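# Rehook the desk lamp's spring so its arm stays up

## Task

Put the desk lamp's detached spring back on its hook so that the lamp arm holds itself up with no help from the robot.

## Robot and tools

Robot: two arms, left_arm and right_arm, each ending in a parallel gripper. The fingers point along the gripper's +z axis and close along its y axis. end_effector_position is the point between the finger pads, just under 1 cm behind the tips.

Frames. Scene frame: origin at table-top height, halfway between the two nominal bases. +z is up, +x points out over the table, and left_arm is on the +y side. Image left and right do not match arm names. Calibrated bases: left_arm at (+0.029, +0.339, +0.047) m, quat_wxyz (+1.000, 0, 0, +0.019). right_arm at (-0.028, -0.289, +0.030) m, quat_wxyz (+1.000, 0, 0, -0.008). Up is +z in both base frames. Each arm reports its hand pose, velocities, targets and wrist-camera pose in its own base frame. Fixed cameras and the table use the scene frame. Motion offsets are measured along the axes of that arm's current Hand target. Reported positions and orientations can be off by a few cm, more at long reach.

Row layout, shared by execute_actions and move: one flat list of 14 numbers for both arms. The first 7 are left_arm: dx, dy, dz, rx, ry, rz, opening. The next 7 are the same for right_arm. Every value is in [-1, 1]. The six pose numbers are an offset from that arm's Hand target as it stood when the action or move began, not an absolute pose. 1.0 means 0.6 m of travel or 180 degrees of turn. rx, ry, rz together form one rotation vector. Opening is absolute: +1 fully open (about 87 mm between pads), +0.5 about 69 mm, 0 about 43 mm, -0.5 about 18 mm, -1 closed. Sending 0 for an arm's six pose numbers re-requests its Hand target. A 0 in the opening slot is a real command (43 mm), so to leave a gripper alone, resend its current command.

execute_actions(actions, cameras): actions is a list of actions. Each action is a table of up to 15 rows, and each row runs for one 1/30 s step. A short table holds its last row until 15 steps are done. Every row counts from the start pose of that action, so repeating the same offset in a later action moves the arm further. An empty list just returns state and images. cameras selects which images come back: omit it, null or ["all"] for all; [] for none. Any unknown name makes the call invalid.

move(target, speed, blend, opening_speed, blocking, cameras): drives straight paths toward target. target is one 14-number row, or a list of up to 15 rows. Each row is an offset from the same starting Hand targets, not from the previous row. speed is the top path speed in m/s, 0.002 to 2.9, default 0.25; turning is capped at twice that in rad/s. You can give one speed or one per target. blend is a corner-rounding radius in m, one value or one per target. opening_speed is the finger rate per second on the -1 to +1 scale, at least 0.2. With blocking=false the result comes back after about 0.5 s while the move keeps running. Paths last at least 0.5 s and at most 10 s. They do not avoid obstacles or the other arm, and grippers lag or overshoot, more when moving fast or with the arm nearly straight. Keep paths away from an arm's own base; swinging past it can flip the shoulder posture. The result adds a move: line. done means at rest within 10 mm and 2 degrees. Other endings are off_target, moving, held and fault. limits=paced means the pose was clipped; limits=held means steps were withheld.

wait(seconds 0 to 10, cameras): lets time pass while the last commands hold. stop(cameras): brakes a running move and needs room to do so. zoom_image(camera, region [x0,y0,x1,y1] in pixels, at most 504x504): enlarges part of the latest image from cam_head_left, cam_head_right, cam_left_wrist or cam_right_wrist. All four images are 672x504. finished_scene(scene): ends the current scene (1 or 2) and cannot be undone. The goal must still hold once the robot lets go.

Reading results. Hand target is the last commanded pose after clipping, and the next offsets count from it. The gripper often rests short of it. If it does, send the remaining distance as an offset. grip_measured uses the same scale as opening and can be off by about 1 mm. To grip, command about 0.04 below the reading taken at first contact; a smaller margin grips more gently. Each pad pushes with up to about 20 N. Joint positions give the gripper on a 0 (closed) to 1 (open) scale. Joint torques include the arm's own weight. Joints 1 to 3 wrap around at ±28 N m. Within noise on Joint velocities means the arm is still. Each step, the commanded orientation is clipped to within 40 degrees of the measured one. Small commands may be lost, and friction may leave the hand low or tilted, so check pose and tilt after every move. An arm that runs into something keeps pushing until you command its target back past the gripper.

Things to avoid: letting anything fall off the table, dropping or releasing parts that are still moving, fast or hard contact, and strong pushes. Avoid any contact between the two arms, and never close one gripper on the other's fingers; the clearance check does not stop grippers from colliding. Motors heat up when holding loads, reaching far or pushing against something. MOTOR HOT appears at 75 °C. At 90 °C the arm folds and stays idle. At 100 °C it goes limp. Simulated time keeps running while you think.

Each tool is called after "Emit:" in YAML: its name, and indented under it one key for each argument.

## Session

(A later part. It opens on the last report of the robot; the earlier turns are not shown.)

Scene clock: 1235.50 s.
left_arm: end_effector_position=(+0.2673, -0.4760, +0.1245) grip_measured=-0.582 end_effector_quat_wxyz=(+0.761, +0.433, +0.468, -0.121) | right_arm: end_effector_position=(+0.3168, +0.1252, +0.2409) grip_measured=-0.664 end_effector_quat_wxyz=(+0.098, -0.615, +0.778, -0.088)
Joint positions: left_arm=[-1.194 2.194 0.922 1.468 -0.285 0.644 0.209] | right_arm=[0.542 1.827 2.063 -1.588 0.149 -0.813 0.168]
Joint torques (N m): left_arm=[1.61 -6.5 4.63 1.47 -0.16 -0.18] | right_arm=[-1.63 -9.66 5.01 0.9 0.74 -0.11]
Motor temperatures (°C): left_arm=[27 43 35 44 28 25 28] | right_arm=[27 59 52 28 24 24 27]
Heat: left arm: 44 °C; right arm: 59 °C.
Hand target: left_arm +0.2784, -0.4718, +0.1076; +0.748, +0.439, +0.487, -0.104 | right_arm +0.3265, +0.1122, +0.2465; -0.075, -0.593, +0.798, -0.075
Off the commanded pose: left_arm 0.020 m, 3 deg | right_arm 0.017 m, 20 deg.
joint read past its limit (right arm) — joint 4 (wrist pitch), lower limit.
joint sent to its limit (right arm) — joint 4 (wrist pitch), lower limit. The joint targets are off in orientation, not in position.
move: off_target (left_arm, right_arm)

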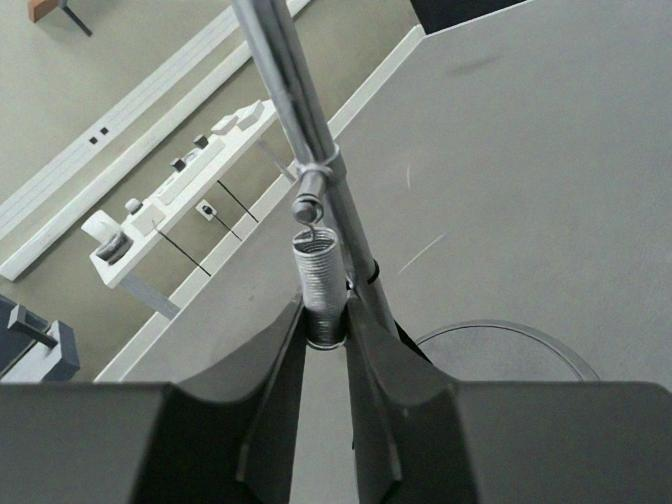

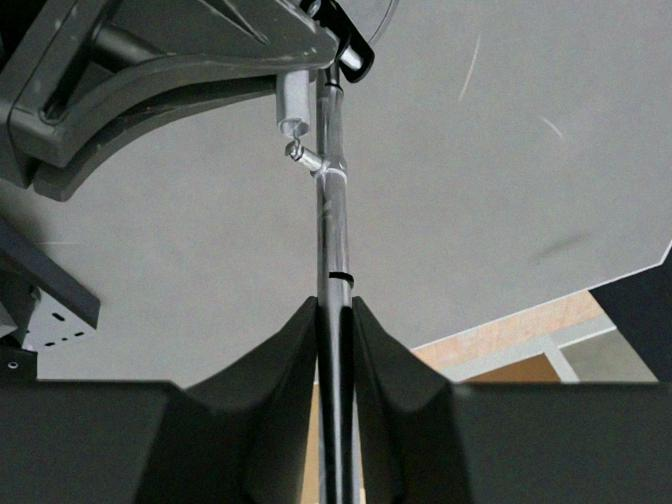

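Emit:
move:
  target:
    - [0,0,-0.035,0,0,0,-0.85,0,0,0,0,0,0,-0.82]
    - [-0.071,-0.032,-0.007,0,0,-0.19,-0.85,0,0,0,0,0,0,-0.82]
    - [-0.071,-0.032,0.023,0,0,-0.19,-0.85,0,0,0,0,0,0,-0.82]
  speed: 0.08
  cameras: ["cam_left_wrist"]

Emit:
move:
  target: [0,0,0,0,0,0,-0.4,0,0,0,0,0,0,-0.82]
  opening_speed: 0.5
  cameras: ["cam_left_wrist","cam_right_wrist"]

Scene clock: 1256.40 s.
left_arm: end_effector_position=(+0.2502, -0.5005, +0.1214) grip_measured=-0.582 end_effector_quat_wxyz=(+0.677, +0.290, +0.602, -0.307) | right_arm: end_effector_position=(+0.3169, +0.1251, +0.2409) grip_measured=-0.664 end_effector_quat_wxyz=(+0.098, -0.615, +0.778, -0.089)
Joint positions: left_arm=[-1.216 2.136 0.977 1.272 -0.339 0.061 0.209] | right_arm=[0.542 1.827 2.063 -1.588 0.15 -0.813 0.168]
Joint torques (N m): left_arm=[0.72 -8.1 6.53 1.97 0.06 -0.24] | right_arm=[-1.63 -9.65 5.03 0.9 0.73 -0.11]
Motor temperatures (°C): left_arm=[27 43 36 42 28 25 28] | right_arm=[27 59 51 28 24 24 28]
Heat: left arm: 43 °C; right arm: 59 °C.
Hand target: left_arm +0.2545, -0.5053, +0.1339; +0.684, +0.277, +0.595, -0.319 | right_arm +0.3265, +0.1123, +0.2465; -0.075, -0.593, +0.798, -0.074
Off the commanded pose: left_arm 0.014 m, 2 deg | right_arm 0.017 m, 20 deg.
joint read past its limit (right arm) — joint 4 (wrist pitch), lower limit.
joint sent to its limit (right arm) — joint 4 (wrist pitch), lower limit. The joint targets are off in orientation, not in position.
move: off_target (left_arm, right_arm)

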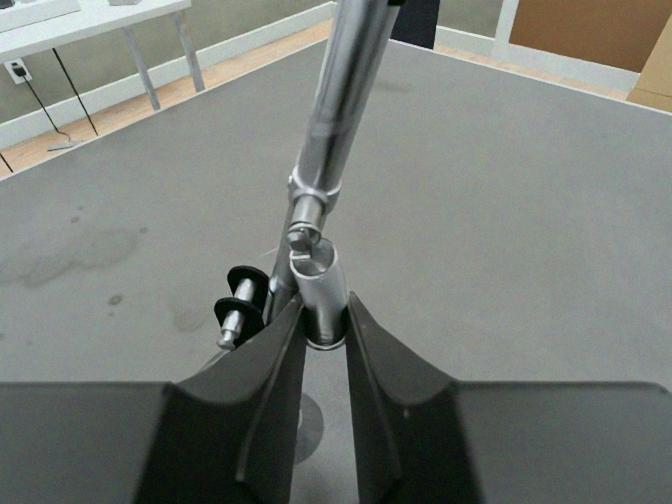

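Scene clock: 1257.53 s.
left_arm: end_effector_position=(+0.2498, -0.5008, +0.1208) grip_measured=-0.400 end_effector_quat_wxyz=(+0.676, +0.291, +0.603, -0.308) | right_arm: end_effector_position=(+0.3169, +0.1251, +0.2409) grip_measured=-0.664 end_effector_quat_wxyz=(+0.098, -0.615, +0.778, -0.089)
Joint positions: left_arm=[-1.216 2.136 0.977 1.269 -0.336 0.058 0.3] | right_arm=[0.542 1.827 2.063 -1.588 0.15 -0.813 0.168]
Joint torques (N m): left_arm=[0.7 -8.12 6.52 2 0.02 -0.21] | right_arm=[-1.63 -9.68 5.01 0.9 0.73 -0.11]
Motor temperatures (°C): left_arm=[27 43 36 42 28 25 28] | right_arm=[27 59 51 28 24 24 28]
Heat: left arm: 43 °C; right arm: 59 °C.
Hand target: left_arm +0.2546, -0.5053, +0.1339; +0.684, +0.276, +0.595, -0.319 | right_arm +0.3265, +0.1123, +0.2465; -0.075, -0.593, +0.798, -0.074
Off the commanded pose: left_arm 0.015 m, 2 deg | right_arm 0.017 m, 20 deg.
joint read past its limit (right arm) — joint 4 (wrist pitch), lower limit.
joint sent to its limit (right arm) — joint 4 (wrist pitch), lower limit. The joint targets are off in orientation, not in position.
move: off_target (left_arm, right_arm)

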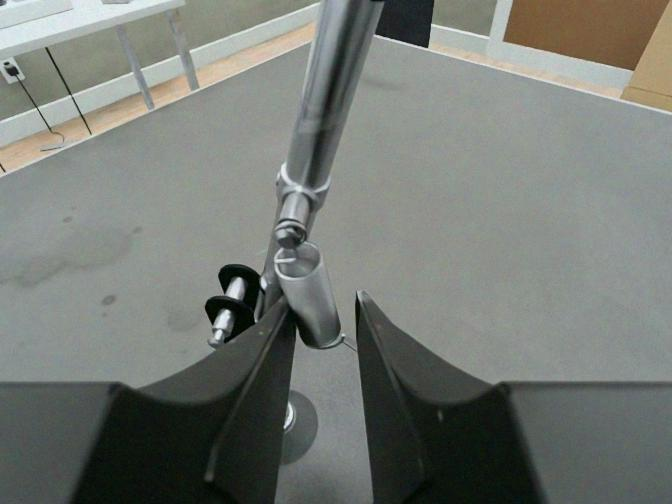

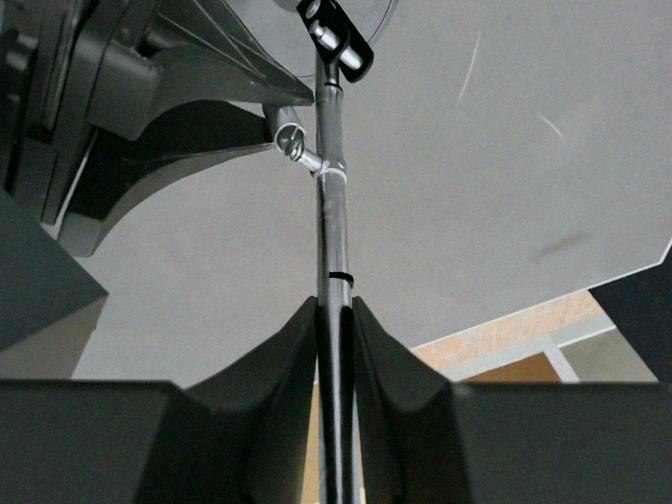

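Emit:
move:
  target: [-0.02,0.004,0,0,0,0,-0.4,0,0,0,0,0,0,-0.82]
  speed: 0.06
  cameras: ["cam_left_wrist"]

Emit:
move:
  target: [0,0,0,0,0,0,-0.85,0,0,0,0,0,0,-0.82]
  opening_speed: 1
  cameras: ["cam_left_wrist","cam_right_wrist"]

Scene clock: 1260.77 s.
left_arm: end_effector_position=(+0.2495, -0.5003, +0.1133) grip_measured=-0.400 end_effector_quat_wxyz=(+0.668, +0.299, +0.611, -0.301) | right_arm: end_effector_position=(+0.3169, +0.1251, +0.2409) grip_measured=-0.664 end_effector_quat_wxyz=(+0.098, -0.615, +0.778, -0.089)
Joint positions: left_arm=[-1.216 2.136 0.977 1.238 -0.336 0.058 0.3] | right_arm=[0.542 1.827 2.063 -1.588 0.15 -0.813 0.168]
Joint torques (N m): left_arm=[1.1 -11.4 6.02 1.99 0.06 -0.21] | right_arm=[-1.63 -9.66 5.03 0.9 0.74 -0.11]
Motor temperatures (°C): left_arm=[27 43 36 42 28 25 28] | right_arm=[27 59 51 28 24 24 28]
Heat: left arm: 43 °C; right arm: 59 °C.
Hand target: left_arm +0.2553, -0.5025, +0.1458; +0.684, +0.276, +0.595, -0.319 | right_arm +0.3265, +0.1123, +0.2465; -0.075, -0.593, +0.798, -0.074
Off the commanded pose: left_arm 0.033 m, 4 deg | right_arm 0.017 m, 20 deg.
joint read past its limit (right arm) — joint 4 (wrist pitch), lower limit.
joint sent to its limit (right arm) — joint 4 (wrist pitch), lower limit. The joint targets are off in orientation, not in position.
move: off_target (left_arm, right_arm)

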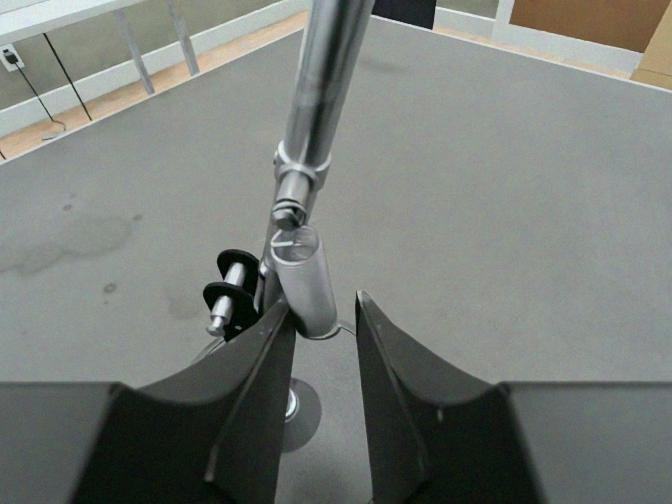

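Scene clock: 1261.83 s.
left_arm: end_effector_position=(+0.2495, -0.5003, +0.1132) grip_measured=-0.581 end_effector_quat_wxyz=(+0.668, +0.299, +0.611, -0.301) | right_arm: end_effector_position=(+0.3169, +0.1251, +0.2409) grip_measured=-0.664 end_effector_quat_wxyz=(+0.098, -0.615, +0.778, -0.089)
Joint positions: left_arm=[-1.216 2.136 0.977 1.237 -0.336 0.058 0.21] | right_arm=[0.542 1.827 2.063 -1.588 0.15 -0.813 0.168]
Joint torques (N m): left_arm=[1.11 -11.38 6.04 1.98 0.06 -0.21] | right_arm=[-1.62 -9.66 5.01 0.9 0.73 -0.11]
Motor temperatures (°C): left_arm=[27 43 36 42 28 25 28] | right_arm=[27 58 51 28 24 24 28]
Heat: left arm: 43 °C; right arm: 58 °C.
Hand target: left_arm +0.2553, -0.5025, +0.1458; +0.684, +0.276, +0.595, -0.319 | right_arm +0.3265, +0.1123, +0.2465; -0.075, -0.593, +0.798, -0.074
Off the commanded pose: left_arm 0.033 m, 4 deg | right_arm 0.017 m, 20 deg.
joint read past its limit (right arm) — joint 4 (wrist pitch), lower limit.
joint sent to its limit (right arm) — joint 4 (wrist pitch), lower limit. The joint targets are off in orientation, not in position.
move: off_target (left_arm, right_arm)

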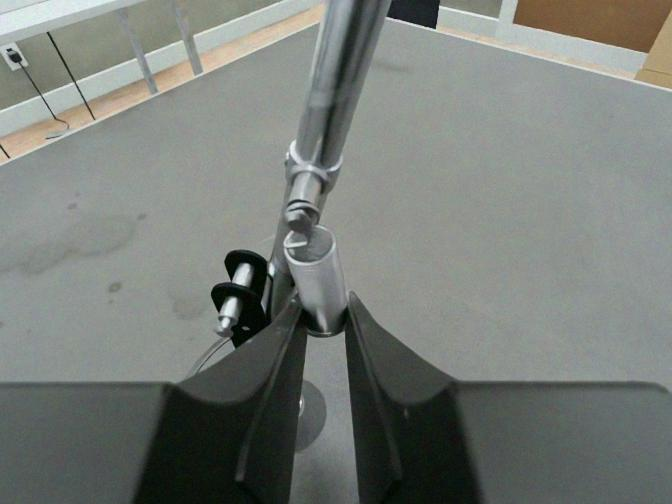

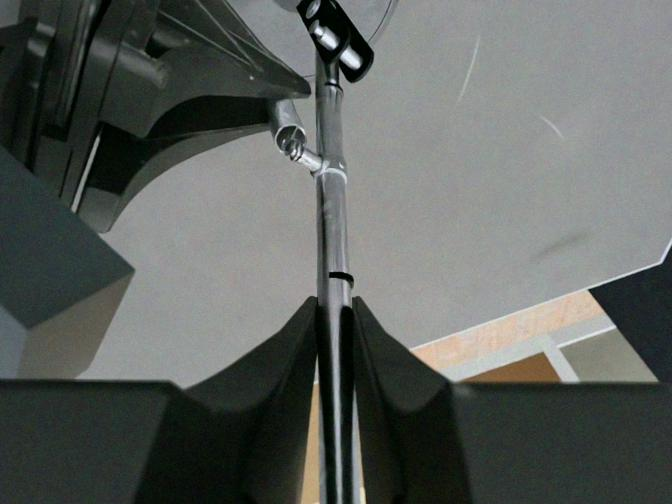

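Emit:
move:
  target:
    - [0,0,0,0,0,0,-0.4,0,0,0,0,0,0,-0.82]
    - [-0.02,0,0,0,0,0,-0.4,0,0,0,0,0,0,-0.82]
  speed: 0.06
  cameras: ["cam_left_wrist"]

Scene clock: 1266.57 s.
left_arm: end_effector_position=(+0.2491, -0.4993, +0.1247) grip_measured=-0.400 end_effector_quat_wxyz=(+0.668, +0.299, +0.611, -0.302) | right_arm: end_effector_position=(+0.3169, +0.1251, +0.2409) grip_measured=-0.664 end_effector_quat_wxyz=(+0.098, -0.615, +0.778, -0.089)
Joint positions: left_arm=[-1.216 2.097 0.977 1.199 -0.336 0.057 0.3] | right_arm=[0.542 1.827 2.063 -1.588 0.15 -0.813 0.168]
Joint torques (N m): left_arm=[0.99 -11.37 6.23 1.97 0.05 -0.2] | right_arm=[-1.63 -9.68 5.01 0.9 0.73 -0.11]
Motor temperatures (°C): left_arm=[27 44 36 42 28 25 28] | right_arm=[27 58 51 28 24 24 28]
Heat: left arm: 44 °C; right arm: 58 °C.
Hand target: left_arm +0.2543, -0.5011, +0.1579; +0.684, +0.276, +0.595, -0.319 | right_arm +0.3265, +0.1123, +0.2465; -0.075, -0.593, +0.798, -0.074
Off the commanded pose: left_arm 0.033 m, 4 deg | right_arm 0.017 m, 20 deg.
joint read past its limit (right arm) — joint 4 (wrist pitch), lower limit.
joint sent to its limit (right arm) — joint 4 (wrist pitch), lower limit. The joint targets are off in orientation, not in position.
move: off_target (left_arm, right_arm)

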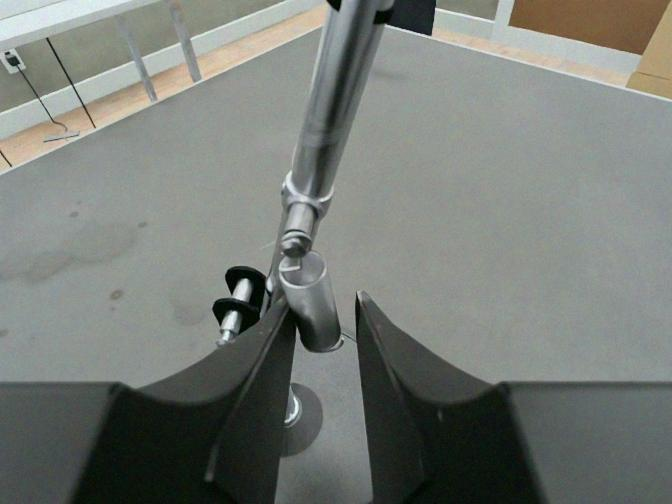

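Up 7 mm more.

Emit:
move:
  target: [-0.012,0,0,0,0,0,-0.4,0,0,0,0,0,0,-0.82]
  speed: 0.06
  cameras: ["cam_left_wrist"]

Emit:
move:
  target: [0,0,0,0,0,0,-0.85,0,0,0,0,0,0,-0.82]
  opening_speed: 1
  cameras: ["cam_left_wrist","cam_right_wrist"]

Scene clock: 1270.30 s.
left_arm: end_effector_position=(+0.2488, -0.4985, +0.1316) grip_measured=-0.400 end_effector_quat_wxyz=(+0.668, +0.299, +0.611, -0.301) | right_arm: end_effector_position=(+0.3169, +0.1251, +0.2409) grip_measured=-0.664 end_effector_quat_wxyz=(+0.098, -0.615, +0.778, -0.089)
Joint positions: left_arm=[-1.216 2.073 0.977 1.175 -0.336 0.057 0.3] | right_arm=[0.542 1.827 2.063 -1.588 0.15 -0.813 0.168]
Joint torques (N m): left_arm=[0.91 -11.23 6.43 1.96 0.04 -0.2] | right_arm=[-1.62 -9.66 5.03 0.9 0.73 -0.11]
Motor temperatures (°C): left_arm=[27 45 36 42 28 25 27] | right_arm=[27 58 51 28 24 24 28]
Heat: left arm: 45 °C; right arm: 58 °C.
Hand target: left_arm +0.2536, -0.5004, +0.1648; +0.684, +0.276, +0.595, -0.319 | right_arm +0.3265, +0.1123, +0.2465; -0.075, -0.593, +0.798, -0.074
Off the commanded pose: left_arm 0.034 m, 4 deg | right_arm 0.017 m, 20 deg.
joint read past its limit (right arm) — joint 4 (wrist pitch), lower limit.
joint sent to its limit (right arm) — joint 4 (wrist pitch), lower limit. The joint targets are off in orientation, not in position.
move: off_target (left_arm, right_arm)

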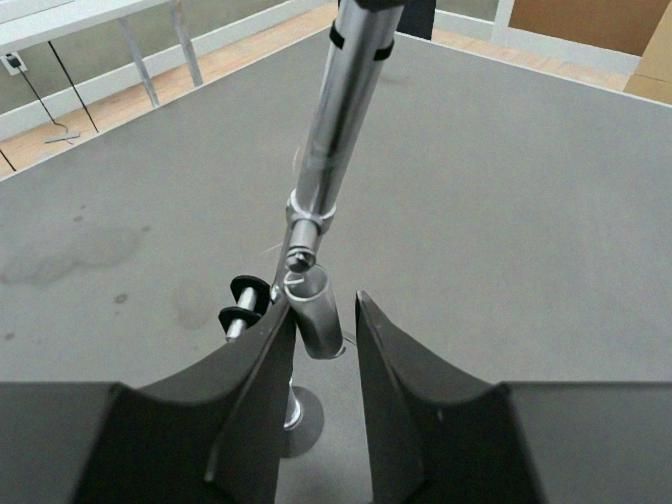

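Scene clock: 1271.37 s.
left_arm: end_effector_position=(+0.2488, -0.4984, +0.1313) grip_measured=-0.586 end_effector_quat_wxyz=(+0.668, +0.300, +0.612, -0.301) | right_arm: end_effector_position=(+0.3169, +0.1251, +0.2409) grip_measured=-0.664 end_effector_quat_wxyz=(+0.098, -0.615, +0.778, -0.089)
Joint positions: left_arm=[-1.216 2.073 0.977 1.173 -0.336 0.057 0.207] | right_arm=[0.542 1.827 2.063 -1.588 0.15 -0.813 0.168]
Joint torques (N m): left_arm=[0.94 -11.22 6.42 1.98 0.04 -0.2] | right_arm=[-1.63 -9.66 5.01 0.9 0.73 -0.11]
Motor temperatures (°C): left_arm=[27 45 36 42 28 25 28] | right_arm=[27 58 50 28 24 24 28]
Heat: left arm: 45 °C; right arm: 58 °C.
Hand target: left_arm +0.2536, -0.5004, +0.1648; +0.684, +0.276, +0.595, -0.319 | right_arm +0.3265, +0.1123, +0.2465; -0.075, -0.593, +0.798, -0.074
Off the commanded pose: left_arm 0.034 m, 4 deg | right_arm 0.017 m, 20 deg.
joint read past its limit (right arm) — joint 4 (wrist pitch), lower limit.
joint sent to its limit (right arm) — joint 4 (wrist pitch), lower limit. The joint targets are off in orientation, not in position.
move: off_target (left_arm, right_arm)

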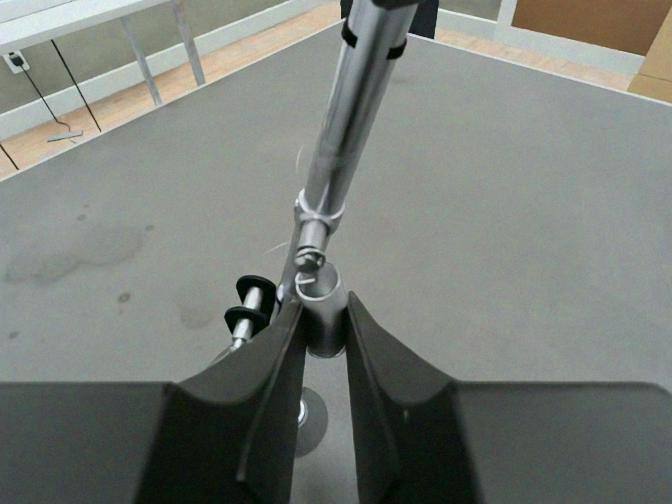

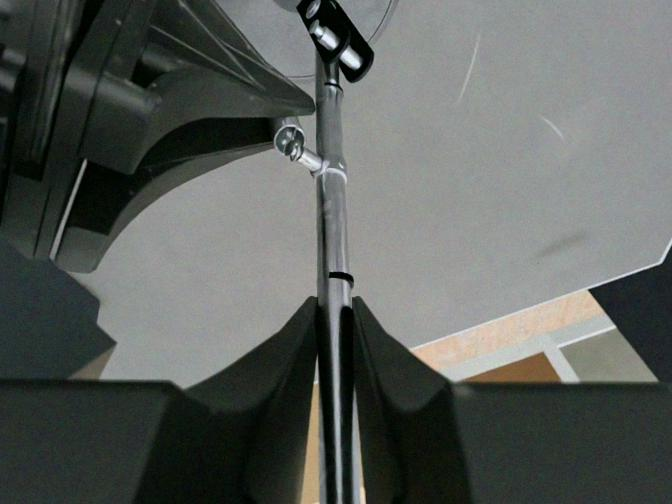

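Emit:
move:
  target:
    - [0,0,-0.05,0,0,0,-0.85,0,0,0,0,0,0,-0.82]
    - [0.081,0.054,-0.0587,0,0,0.19,-0.85,0,0,0,0,0,0,-0.82]
  speed: 0.07
  cameras: ["cam_left_wrist","cam_right_wrist"]

Emit:
zoom_image:
  camera: "cam_left_wrist"
  region: [230, 240, 430, 440]

Emit:
zoom_image:
  camera: "cam_right_wrist"
  region: [230, 0, 430, 200]

Scene clock: 1283.93 s.
left_arm: end_effector_position=(+0.2528, -0.4693, +0.1348) grip_measured=-0.586 end_effector_quat_wxyz=(+0.762, +0.429, +0.468, -0.127) | right_arm: end_effector_position=(+0.3169, +0.1251, +0.2409) grip_measured=-0.664 end_effector_quat_wxyz=(+0.098, -0.615, +0.778, -0.089)
Joint positions: left_arm=[-1.222 2.138 0.868 1.474 -0.308 0.641 0.207] | right_arm=[0.542 1.827 2.063 -1.588 0.15 -0.813 0.168]
Joint torques (N m): left_arm=[1.26 -6.01 2.07 1.74 -0.23 -0.11] | right_arm=[-1.63 -9.65 5.01 0.9 0.73 -0.11]
Motor temperatures (°C): left_arm=[27 47 36 43 28 25 28] | right_arm=[27 58 50 28 24 24 28]
Heat: left arm: 47 °C; right arm: 58 °C.
Hand target: left_arm +0.2603, -0.4581, +0.1118; +0.748, +0.439, +0.487, -0.104 | right_arm +0.3265, +0.1123, +0.2465; -0.075, -0.593, +0.798, -0.074
Off the commanded pose: left_arm 0.027 m, 4 deg | right_arm 0.017 m, 20 deg.
joint read past its limit (right arm) — joint 4 (wrist pitch), lower limit.
joint sent to its limit (right arm) — joint 4 (wrist pitch), lower limit. The joint targets are off in orientation, not in position.
move: off_target (left_arm, right_arm)

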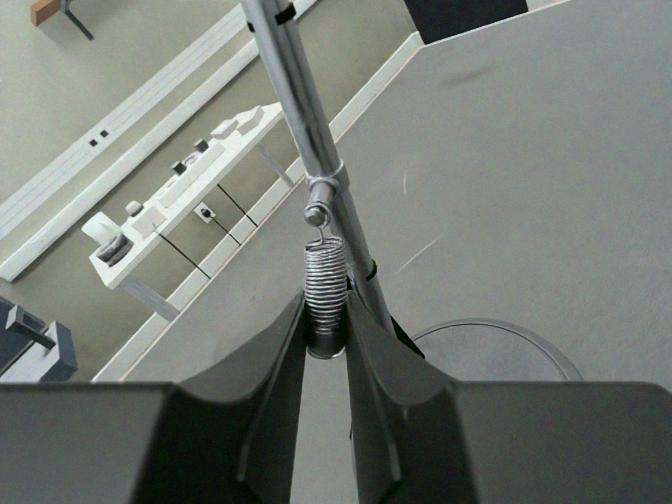

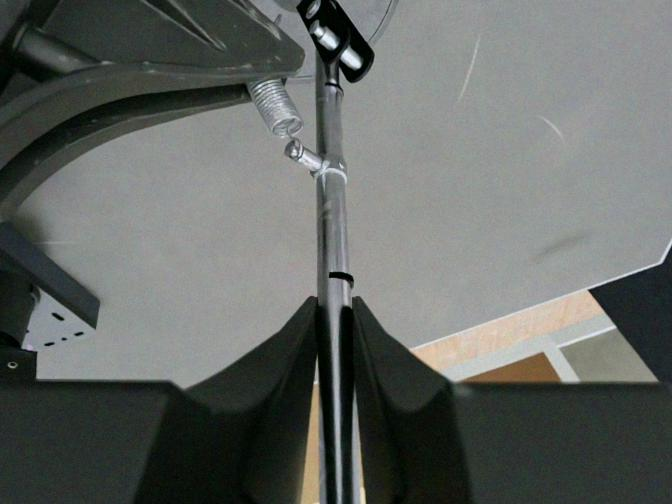

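Scaled by 2.520 from the camera's image (finer frame: 960x720).

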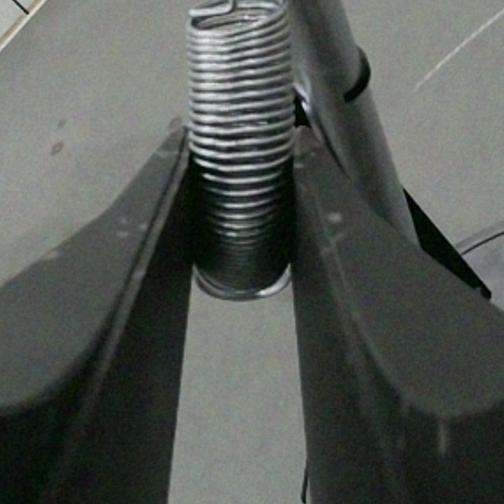

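Scaled by 2.520 from the camera's image (finer frame: 960x720).

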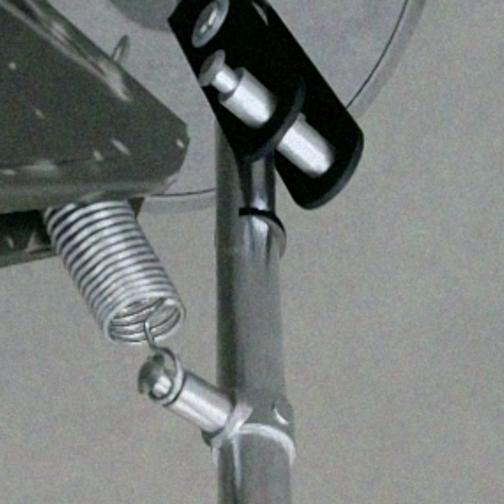

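Emit:
move:
  target: [0.03,0,0,0,0,0,-0.85,0,0,0,0,0,0,-0.82]
  speed: 0.07
  cameras: ["cam_left_wrist","cam_right_wrist"]

Emit:
zoom_image:
  camera: "cam_right_wrist"
  region: [230, 0, 430, 200]

Scene clock: 1290.50 s.
left_arm: end_effector_position=(+0.2561, -0.4699, +0.1253) grip_measured=-0.586 end_effector_quat_wxyz=(+0.759, +0.440, +0.462, -0.130) | right_arm: end_effector_position=(+0.3169, +0.1251, +0.2409) grip_measured=-0.664 end_effector_quat_wxyz=(+0.098, -0.615, +0.778, -0.089)
Joint positions: left_arm=[-1.204 2.166 0.868 1.492 -0.268 0.643 0.207] | right_arm=[0.542 1.827 2.063 -1.588 0.15 -0.813 0.168]
Joint torques (N m): left_arm=[2.14 -4.27 1.63 2.11 -0.36 -0.16] | right_arm=[-1.63 -9.68 5.03 0.9 0.74 -0.11]
Motor temperatures (°C): left_arm=[27 46 36 42 28 25 28] | right_arm=[27 58 50 28 24 24 28]
Heat: left arm: 46 °C; right arm: 58 °C.
Hand target: left_arm +0.2693, -0.4532, +0.0969; +0.748, +0.439, +0.487, -0.104 | right_arm +0.3265, +0.1123, +0.2465; -0.075, -0.593, +0.798, -0.074
Off the commanded pose: left_arm 0.035 m, 4 deg | right_arm 0.017 m, 20 deg.
joint read past its limit (right arm) — joint 4 (wrist pitch), lower limit.
joint sent to its limit (right arm) — joint 4 (wrist pitch), lower limit. The joint targets are off in orientation, not in position.
move: off_target (left_arm, right_arm)

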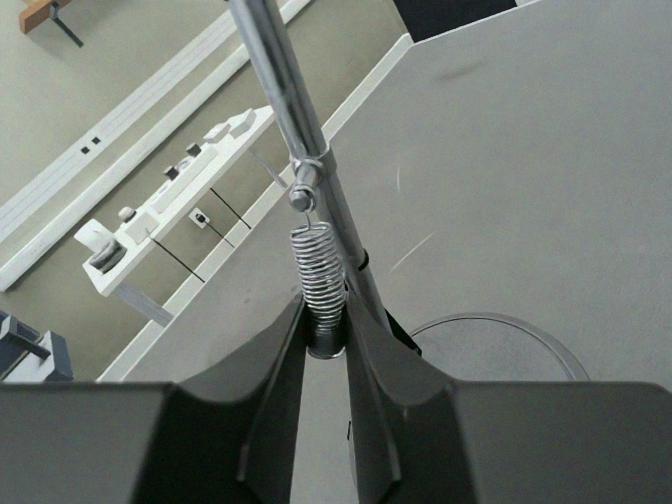

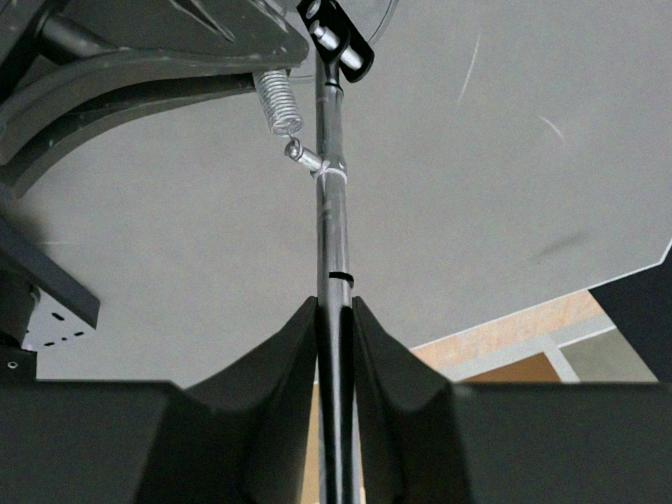

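Scaled by 2.520 from the camera's image (finer frame: 960x720).

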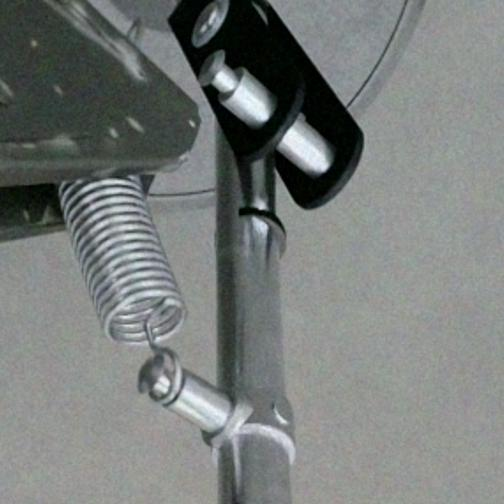

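Emit:
move:
  target:
    - [0.013,0,0,0,0,0,-0.85,0,0,0,0,0,0,-0.82]
    - [0.018,-0.0035,0.025,0,0,0,-0.85,0,0,0,0,0,0,-0.82]
  speed: 0.05
  cameras: ["cam_left_wrist","cam_right_wrist"]

Emit:
zoom_image:
  camera: "cam_right_wrist"
  region: [230, 0, 430, 200]

Emit:
zoom_image:
  camera: "cam_left_wrist"
  region: [230, 240, 430, 440]

Scene clock: 1298.93 s.
left_arm: end_effector_position=(+0.2657, -0.4802, +0.1226) grip_measured=-0.586 end_effector_quat_wxyz=(+0.763, +0.438, +0.457, -0.133) | right_arm: end_effector_position=(+0.3169, +0.1251, +0.2409) grip_measured=-0.664 end_effector_quat_wxyz=(+0.098, -0.615, +0.778, -0.089)
Joint positions: left_arm=[-1.188 2.214 0.928 1.493 -0.246 0.643 0.207] | right_arm=[0.542 1.827 2.063 -1.588 0.15 -0.813 0.168]
Joint torques (N m): left_arm=[2.82 -4.15 2.06 1.99 -0.35 -0.21] | right_arm=[-1.63 -9.66 5 0.9 0.73 -0.11]
Motor temperatures (°C): left_arm=[27 45 35 42 28 25 28] | right_arm=[27 58 50 28 24 24 28]
Heat: left arm: 45 °C; right arm: 58 °C.
Hand target: left_arm +0.2830, -0.4629, +0.0891; +0.748, +0.439, +0.487, -0.104 | right_arm +0.3265, +0.1123, +0.2465; -0.075, -0.593, +0.798, -0.074
Off the commanded pose: left_arm 0.042 m, 5 deg | right_arm 0.017 m, 20 deg.
joint read past its limit (right arm) — joint 4 (wrist pitch), lower limit.
joint sent to its limit (right arm) — joint 4 (wrist pitch), lower limit. The joint targets are off in orientation, not in position.
move: off_target (left_arm, right_arm)

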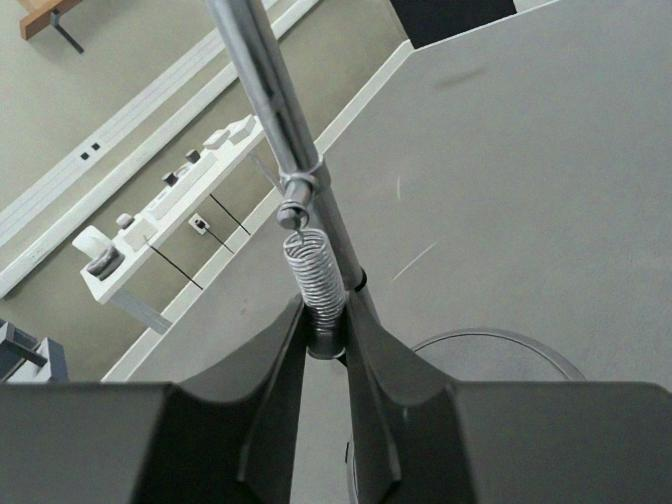

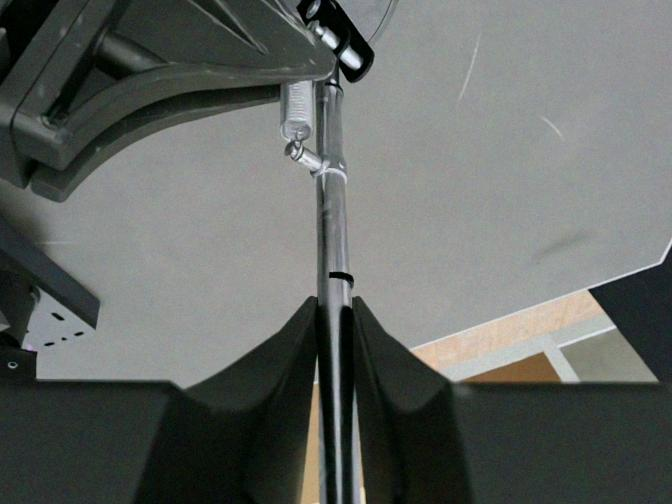

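Scaled by 2.520 from the camera's image (finer frame: 960x720).

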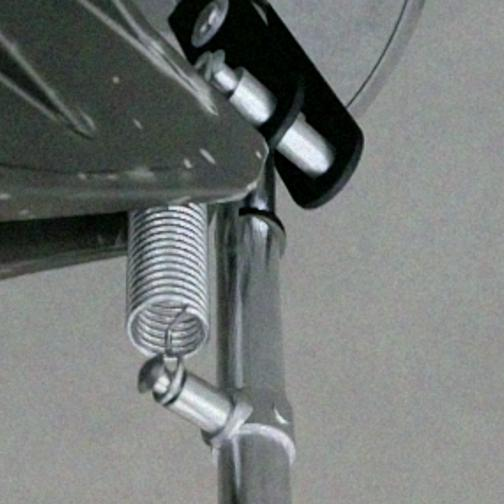

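Scaled by 2.520 from the camera's image (finer frame: 960x720).

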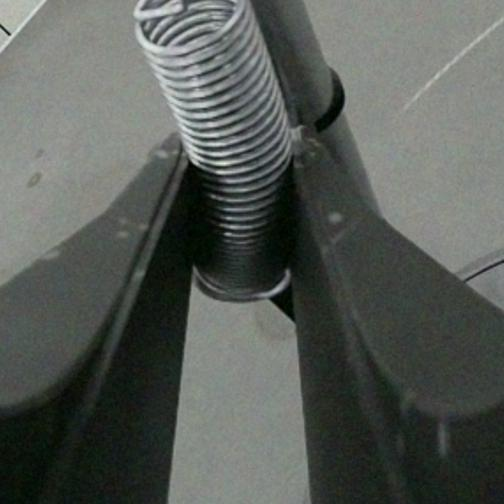

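Emit:
zoom_image:
  camera: "cam_right_wrist"
  region: [290, 0, 370, 60]

Scaled by 6.300 from the camera's image (finer frame: 960x720).

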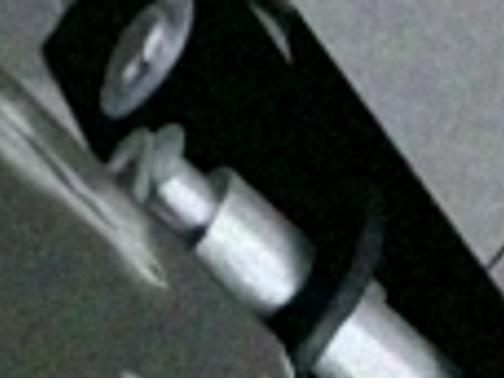

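Emit:
move:
  target:
    - [0,0,-0.02,0,0,0,-0.85,0,0,0,0,0,0,-0.82]
    - [0.02,0,-0.018,0,0,0,-0.85,0,0,0,0,0,0,-0.82]
  speed: 0.05
  cameras: ["cam_left_wrist","cam_right_wrist"]

Emit:
zoom_image:
  camera: "cam_right_wrist"
  region: [260, 0, 370, 80]

Scene clock: 1306.80 s.
left_arm: end_effector_position=(+0.2643, -0.4773, +0.1135) grip_measured=-0.586 end_effector_quat_wxyz=(+0.756, +0.450, +0.456, -0.134) | right_arm: end_effector_position=(+0.3169, +0.1251, +0.2409) grip_measured=-0.664 end_effector_quat_wxyz=(+0.098, -0.615, +0.778, -0.089)
Joint positions: left_arm=[-1.182 2.22 0.908 1.497 -0.224 0.645 0.207] | right_arm=[0.542 1.827 2.063 -1.588 0.15 -0.813 0.168]
Joint torques (N m): left_arm=[3.18 -2.93 0.4 2.54 -0.45 -0.25] | right_arm=[-1.63 -9.68 5.01 0.9 0.74 -0.11]
Motor temperatures (°C): left_arm=[27 43 35 42 28 25 28] | right_arm=[27 58 50 28 24 24 28]
Heat: left arm: 43 °C; right arm: 58 °C.
Hand target: left_arm +0.2822, -0.4515, +0.0776; +0.748, +0.439, +0.487, -0.104 | right_arm +0.3265, +0.1123, +0.2465; -0.075, -0.593, +0.798, -0.074
Off the commanded pose: left_arm 0.048 m, 5 deg | right_arm 0.017 m, 20 deg.
joint read past its limit (right arm) — joint 4 (wrist pitch), lower limit.
joint sent to its limit (right arm) — joint 4 (wrist pitch), lower limit. The joint targets are off in orientation, not in position.
move: off_target (left_arm, right_arm)

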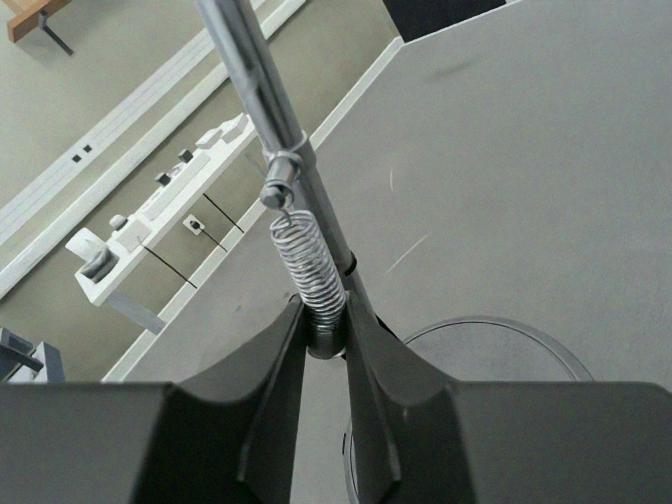

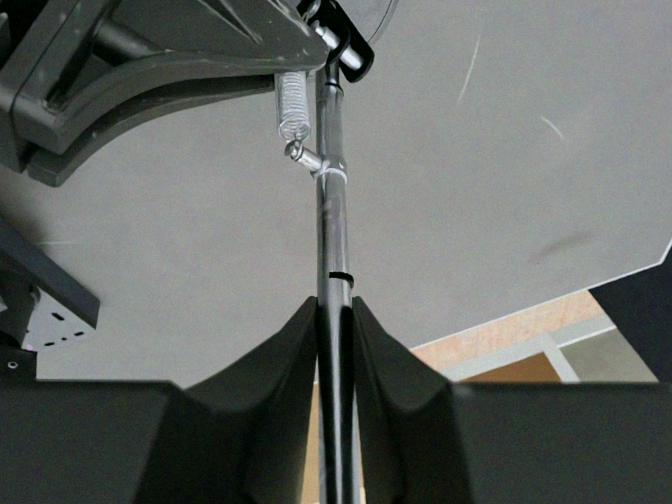

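Scaled by 4.582 from the camera's image (finer frame: 960x720).

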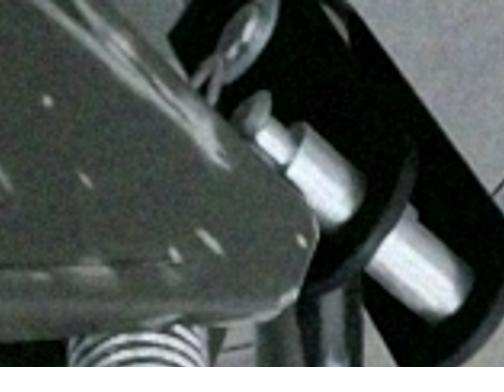

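Emit:
move:
  target: [0.006,-0.003,0.035,0,0,0,-0.85,0,0,0,0,0,0,-0.82]
  speed: 0.05
  cameras: ["cam_left_wrist","cam_right_wrist"]

Emit:
zoom_image:
  camera: "cam_right_wrist"
  region: [260, 0, 370, 80]

Scene clock: 1310.77 s.
left_arm: end_effector_position=(+0.2746, -0.4857, +0.1167) grip_measured=-0.586 end_effector_quat_wxyz=(+0.764, +0.441, +0.452, -0.131) | right_arm: end_effector_position=(+0.3202, +0.1189, +0.2401) grip_measured=-0.668 end_effector_quat_wxyz=(+0.094, -0.610, +0.780, -0.103)
Joint positions: left_arm=[-1.17 2.256 0.968 1.496 -0.223 0.651 0.207] | right_arm=[0.535 1.827 2.052 -1.58 0.179 -0.813 0.166]
Joint torques (N m): left_arm=[3.6 -2.99 2.5 2.08 -0.32 -0.32] | right_arm=[-0.92 -9.63 6.01 0.82 0.51 -0.13]
Motor temperatures (°C): left_arm=[28 43 35 42 28 25 28] | right_arm=[27 58 49 28 24 24 28]
Heat: left arm: 43 °C; right arm: 58 °C.
Hand target: left_arm +0.2963, -0.4675, +0.0769; +0.748, +0.439, +0.487, -0.104 | right_arm +0.3265, +0.1122, +0.2466; -0.075, -0.593, +0.798, -0.074
Off the commanded pose: left_arm 0.049 m, 5 deg | right_arm 0.011 m, 20 deg.
joint read past its limit (right arm) — joint 4 (wrist pitch), lower limit.
joint sent to its limit (right arm) — joint 4 (wrist pitch), lower limit. The joint targets are off in orientation, not in position.
move: off_target (left_arm, right_arm)

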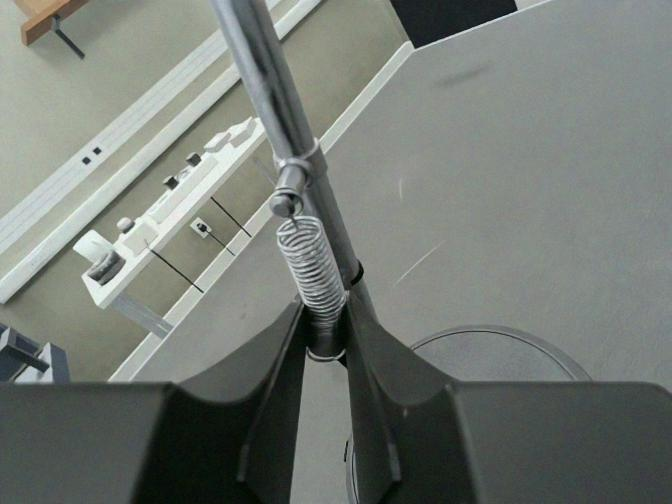

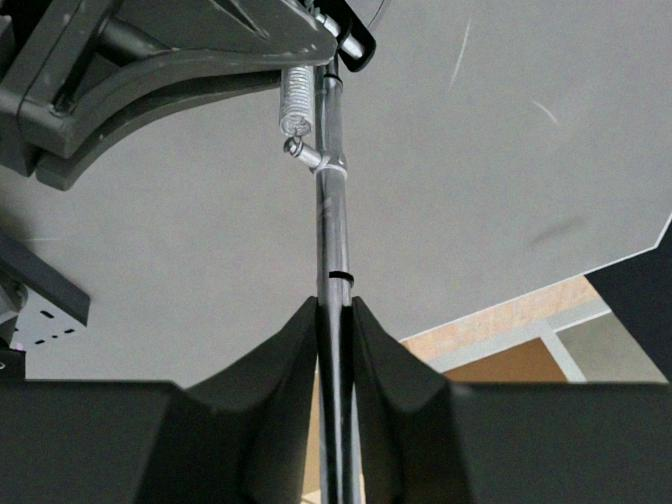

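Scaled by 4.582 from the camera's image (finer frame: 960x720).

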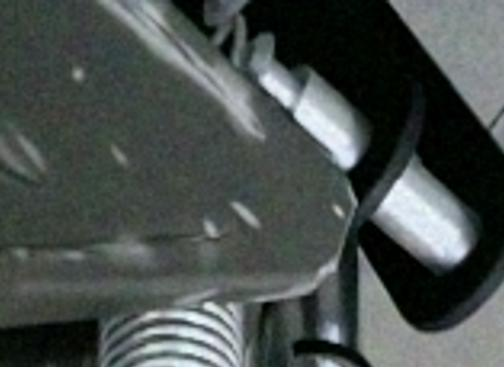

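Emit:
move:
  target:
    - [0,0,-0.04,0,0,0,-0.85,0,0,0,0,0,0,-0.82]
    - [-0.15,0.0075,-0.03,0,0,-0.19,-0.85,0,0,0,0,0,0,-0.82]
    - [-0.15,0.0075,-0.005,0,0,-0.19,-0.85,0,0,0,0,0,0,-0.82]
  speed: 0.08
  cameras: ["cam_left_wrist","cam_right_wrist"]

Scene clock: 1326.70 s.
left_arm: end_effector_position=(+0.2474, -0.4849, +0.1349) grip_measured=-0.587 end_effector_quat_wxyz=(+0.673, +0.297, +0.602, -0.311) | right_arm: end_effector_position=(+0.3201, +0.1191, +0.2400) grip_measured=-0.668 end_effector_quat_wxyz=(+0.094, -0.610, +0.780, -0.102)
Joint positions: left_arm=[-1.202 2.046 0.908 1.243 -0.31 0.058 0.207] | right_arm=[0.535 1.827 2.052 -1.58 0.178 -0.813 0.166]
Joint torques (N m): left_arm=[0.39 -8.8 6.24 1.96 -0.13 -0.21] | right_arm=[-0.85 -9.65 5.98 0.82 0.51 -0.13]
Motor temperatures (°C): left_arm=[28 42 35 41 28 25 28] | right_arm=[27 57 50 28 24 24 28]
Heat: left arm: 42 °C; right arm: 57 °C.
Hand target: left_arm +0.2518, -0.4870, +0.1528; +0.684, +0.276, +0.595, -0.319 | right_arm +0.3265, +0.1122, +0.2466; -0.075, -0.593, +0.798, -0.075
Off the commanded pose: left_arm 0.018 m, 3 deg | right_arm 0.011 m, 20 deg.
joint read past its limit (right arm) — joint 4 (wrist pitch), lower limit.
joint sent to its limit (right arm) — joint 4 (wrist pitch), lower limit. The joint targets are off in orientation, not in position.
move: off_target (left_arm, right_arm)

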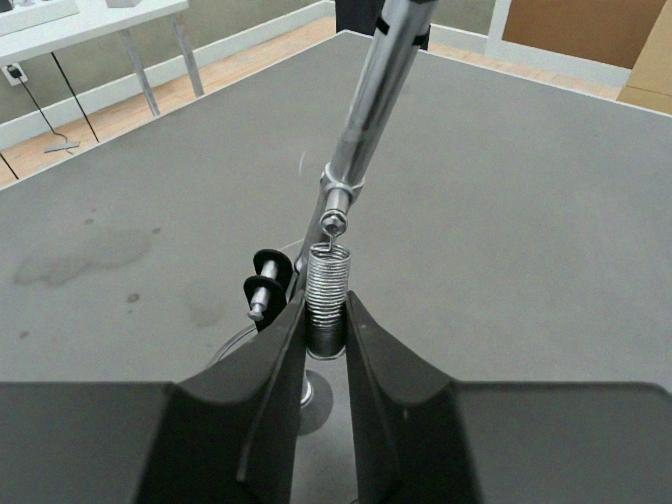

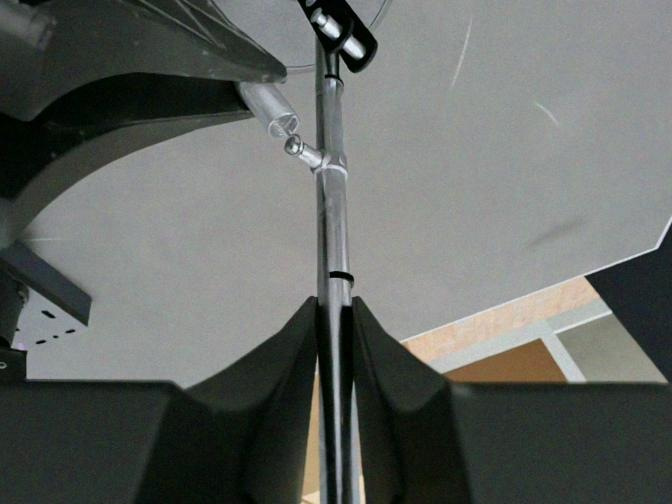

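Emit:
move:
  target: [0,0,0,0,0,0,-0.42,0,0,0,0,0,0,-0.82]
  opening_speed: 0.4
  cameras: ["cam_left_wrist"]

Emit:
move:
  target: [0,0,0,0,0,0,-0.85,0,0,0,0,0,0,-0.82]
  opening_speed: 1
  cameras: ["cam_left_wrist","cam_right_wrist"]

Scene clock: 1331.50 s.
left_arm: end_effector_position=(+0.2484, -0.4841, +0.1345) grip_measured=-0.420 end_effector_quat_wxyz=(+0.674, +0.294, +0.604, -0.308) | right_arm: end_effector_position=(+0.3201, +0.1191, +0.2400) grip_measured=-0.668 end_effector_quat_wxyz=(+0.094, -0.610, +0.780, -0.102)
Joint positions: left_arm=[-1.202 2.046 0.908 1.241 -0.317 0.057 0.29] | right_arm=[0.535 1.827 2.052 -1.58 0.178 -0.813 0.166]
Joint torques (N m): left_arm=[0.38 -8.81 6.22 1.98 -0.05 -0.22] | right_arm=[-0.88 -9.65 6 0.82 0.51 -0.13]
Motor temperatures (°C): left_arm=[28 42 35 42 28 25 28] | right_arm=[27 57 50 28 24 24 28]
Heat: left arm: 42 °C; right arm: 57 °C.
Hand target: left_arm +0.2518, -0.4870, +0.1527; +0.684, +0.276, +0.595, -0.319 | right_arm +0.3265, +0.1122, +0.2466; -0.075, -0.593, +0.798, -0.075
Off the commanded pose: left_arm 0.019 m, 3 deg | right_arm 0.011 m, 20 deg.
joint read past its limit (right arm) — joint 4 (wrist pitch), lower limit.
joint sent to its limit (right arm) — joint 4 (wrist pitch), lower limit. The joint targets are off in orientation, not in position.
move: off_target (left_arm, right_arm)

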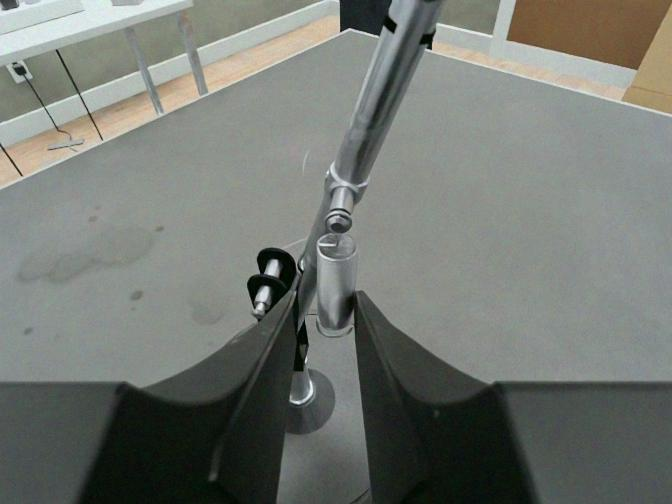

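Scene clock: 1332.57 s.
left_arm: end_effector_position=(+0.2484, -0.4841, +0.1345) grip_measured=-0.850 end_effector_quat_wxyz=(+0.674, +0.294, +0.604, -0.308) | right_arm: end_effector_position=(+0.3201, +0.1191, +0.2400) grip_measured=-0.668 end_effector_quat_wxyz=(+0.094, -0.610, +0.780, -0.102)
Joint positions: left_arm=[-1.202 2.046 0.908 1.241 -0.318 0.057 0.075] | right_arm=[0.535 1.827 2.052 -1.58 0.178 -0.813 0.166]
Joint torques (N m): left_arm=[0.38 -8.8 6.22 1.98 -0.05 -0.22] | right_arm=[-0.84 -9.66 6 0.82 0.51 -0.13]
Motor temperatures (°C): left_arm=[28 42 35 42 28 25 28] | right_arm=[27 57 50 28 24 24 28]
Heat: left arm: 42 °C; right arm: 57 °C.
Hand target: left_arm +0.2519, -0.4870, +0.1527; +0.684, +0.276, +0.595, -0.319 | right_arm +0.3265, +0.1122, +0.2466; -0.075, -0.593, +0.798, -0.075
Off the commanded pose: left_arm 0.019 m, 3 deg | right_arm 0.011 m, 20 deg.
joint read past its limit (right arm) — joint 4 (wrist pitch), lower limit.
joint sent to its limit (right arm) — joint 4 (wrist pitch), lower limit. The joint targets are off in orientation, not in position.
move: off_target (left_arm, right_arm)

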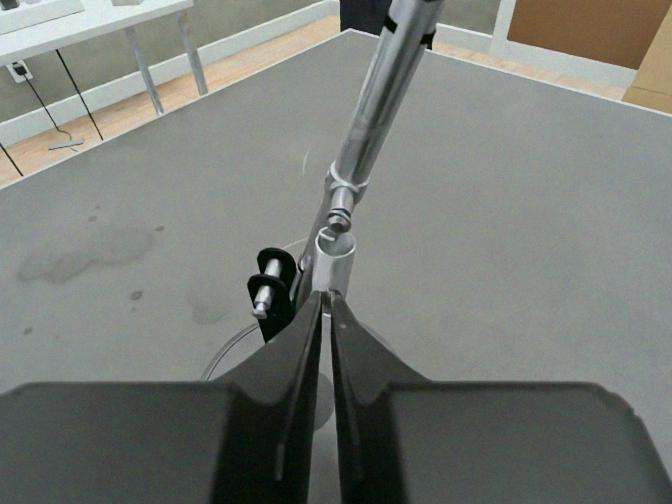

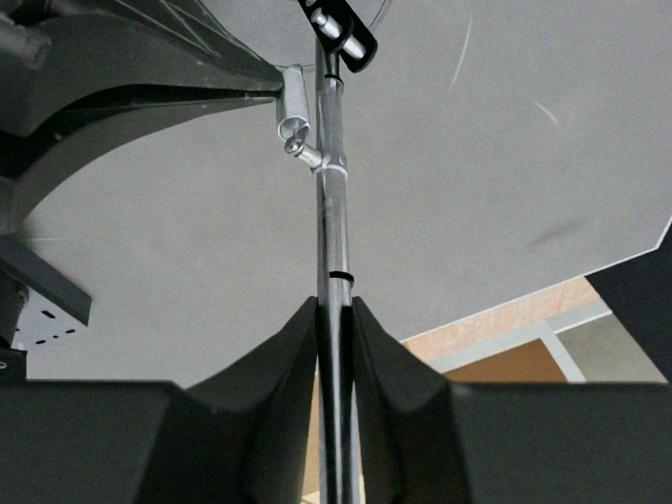

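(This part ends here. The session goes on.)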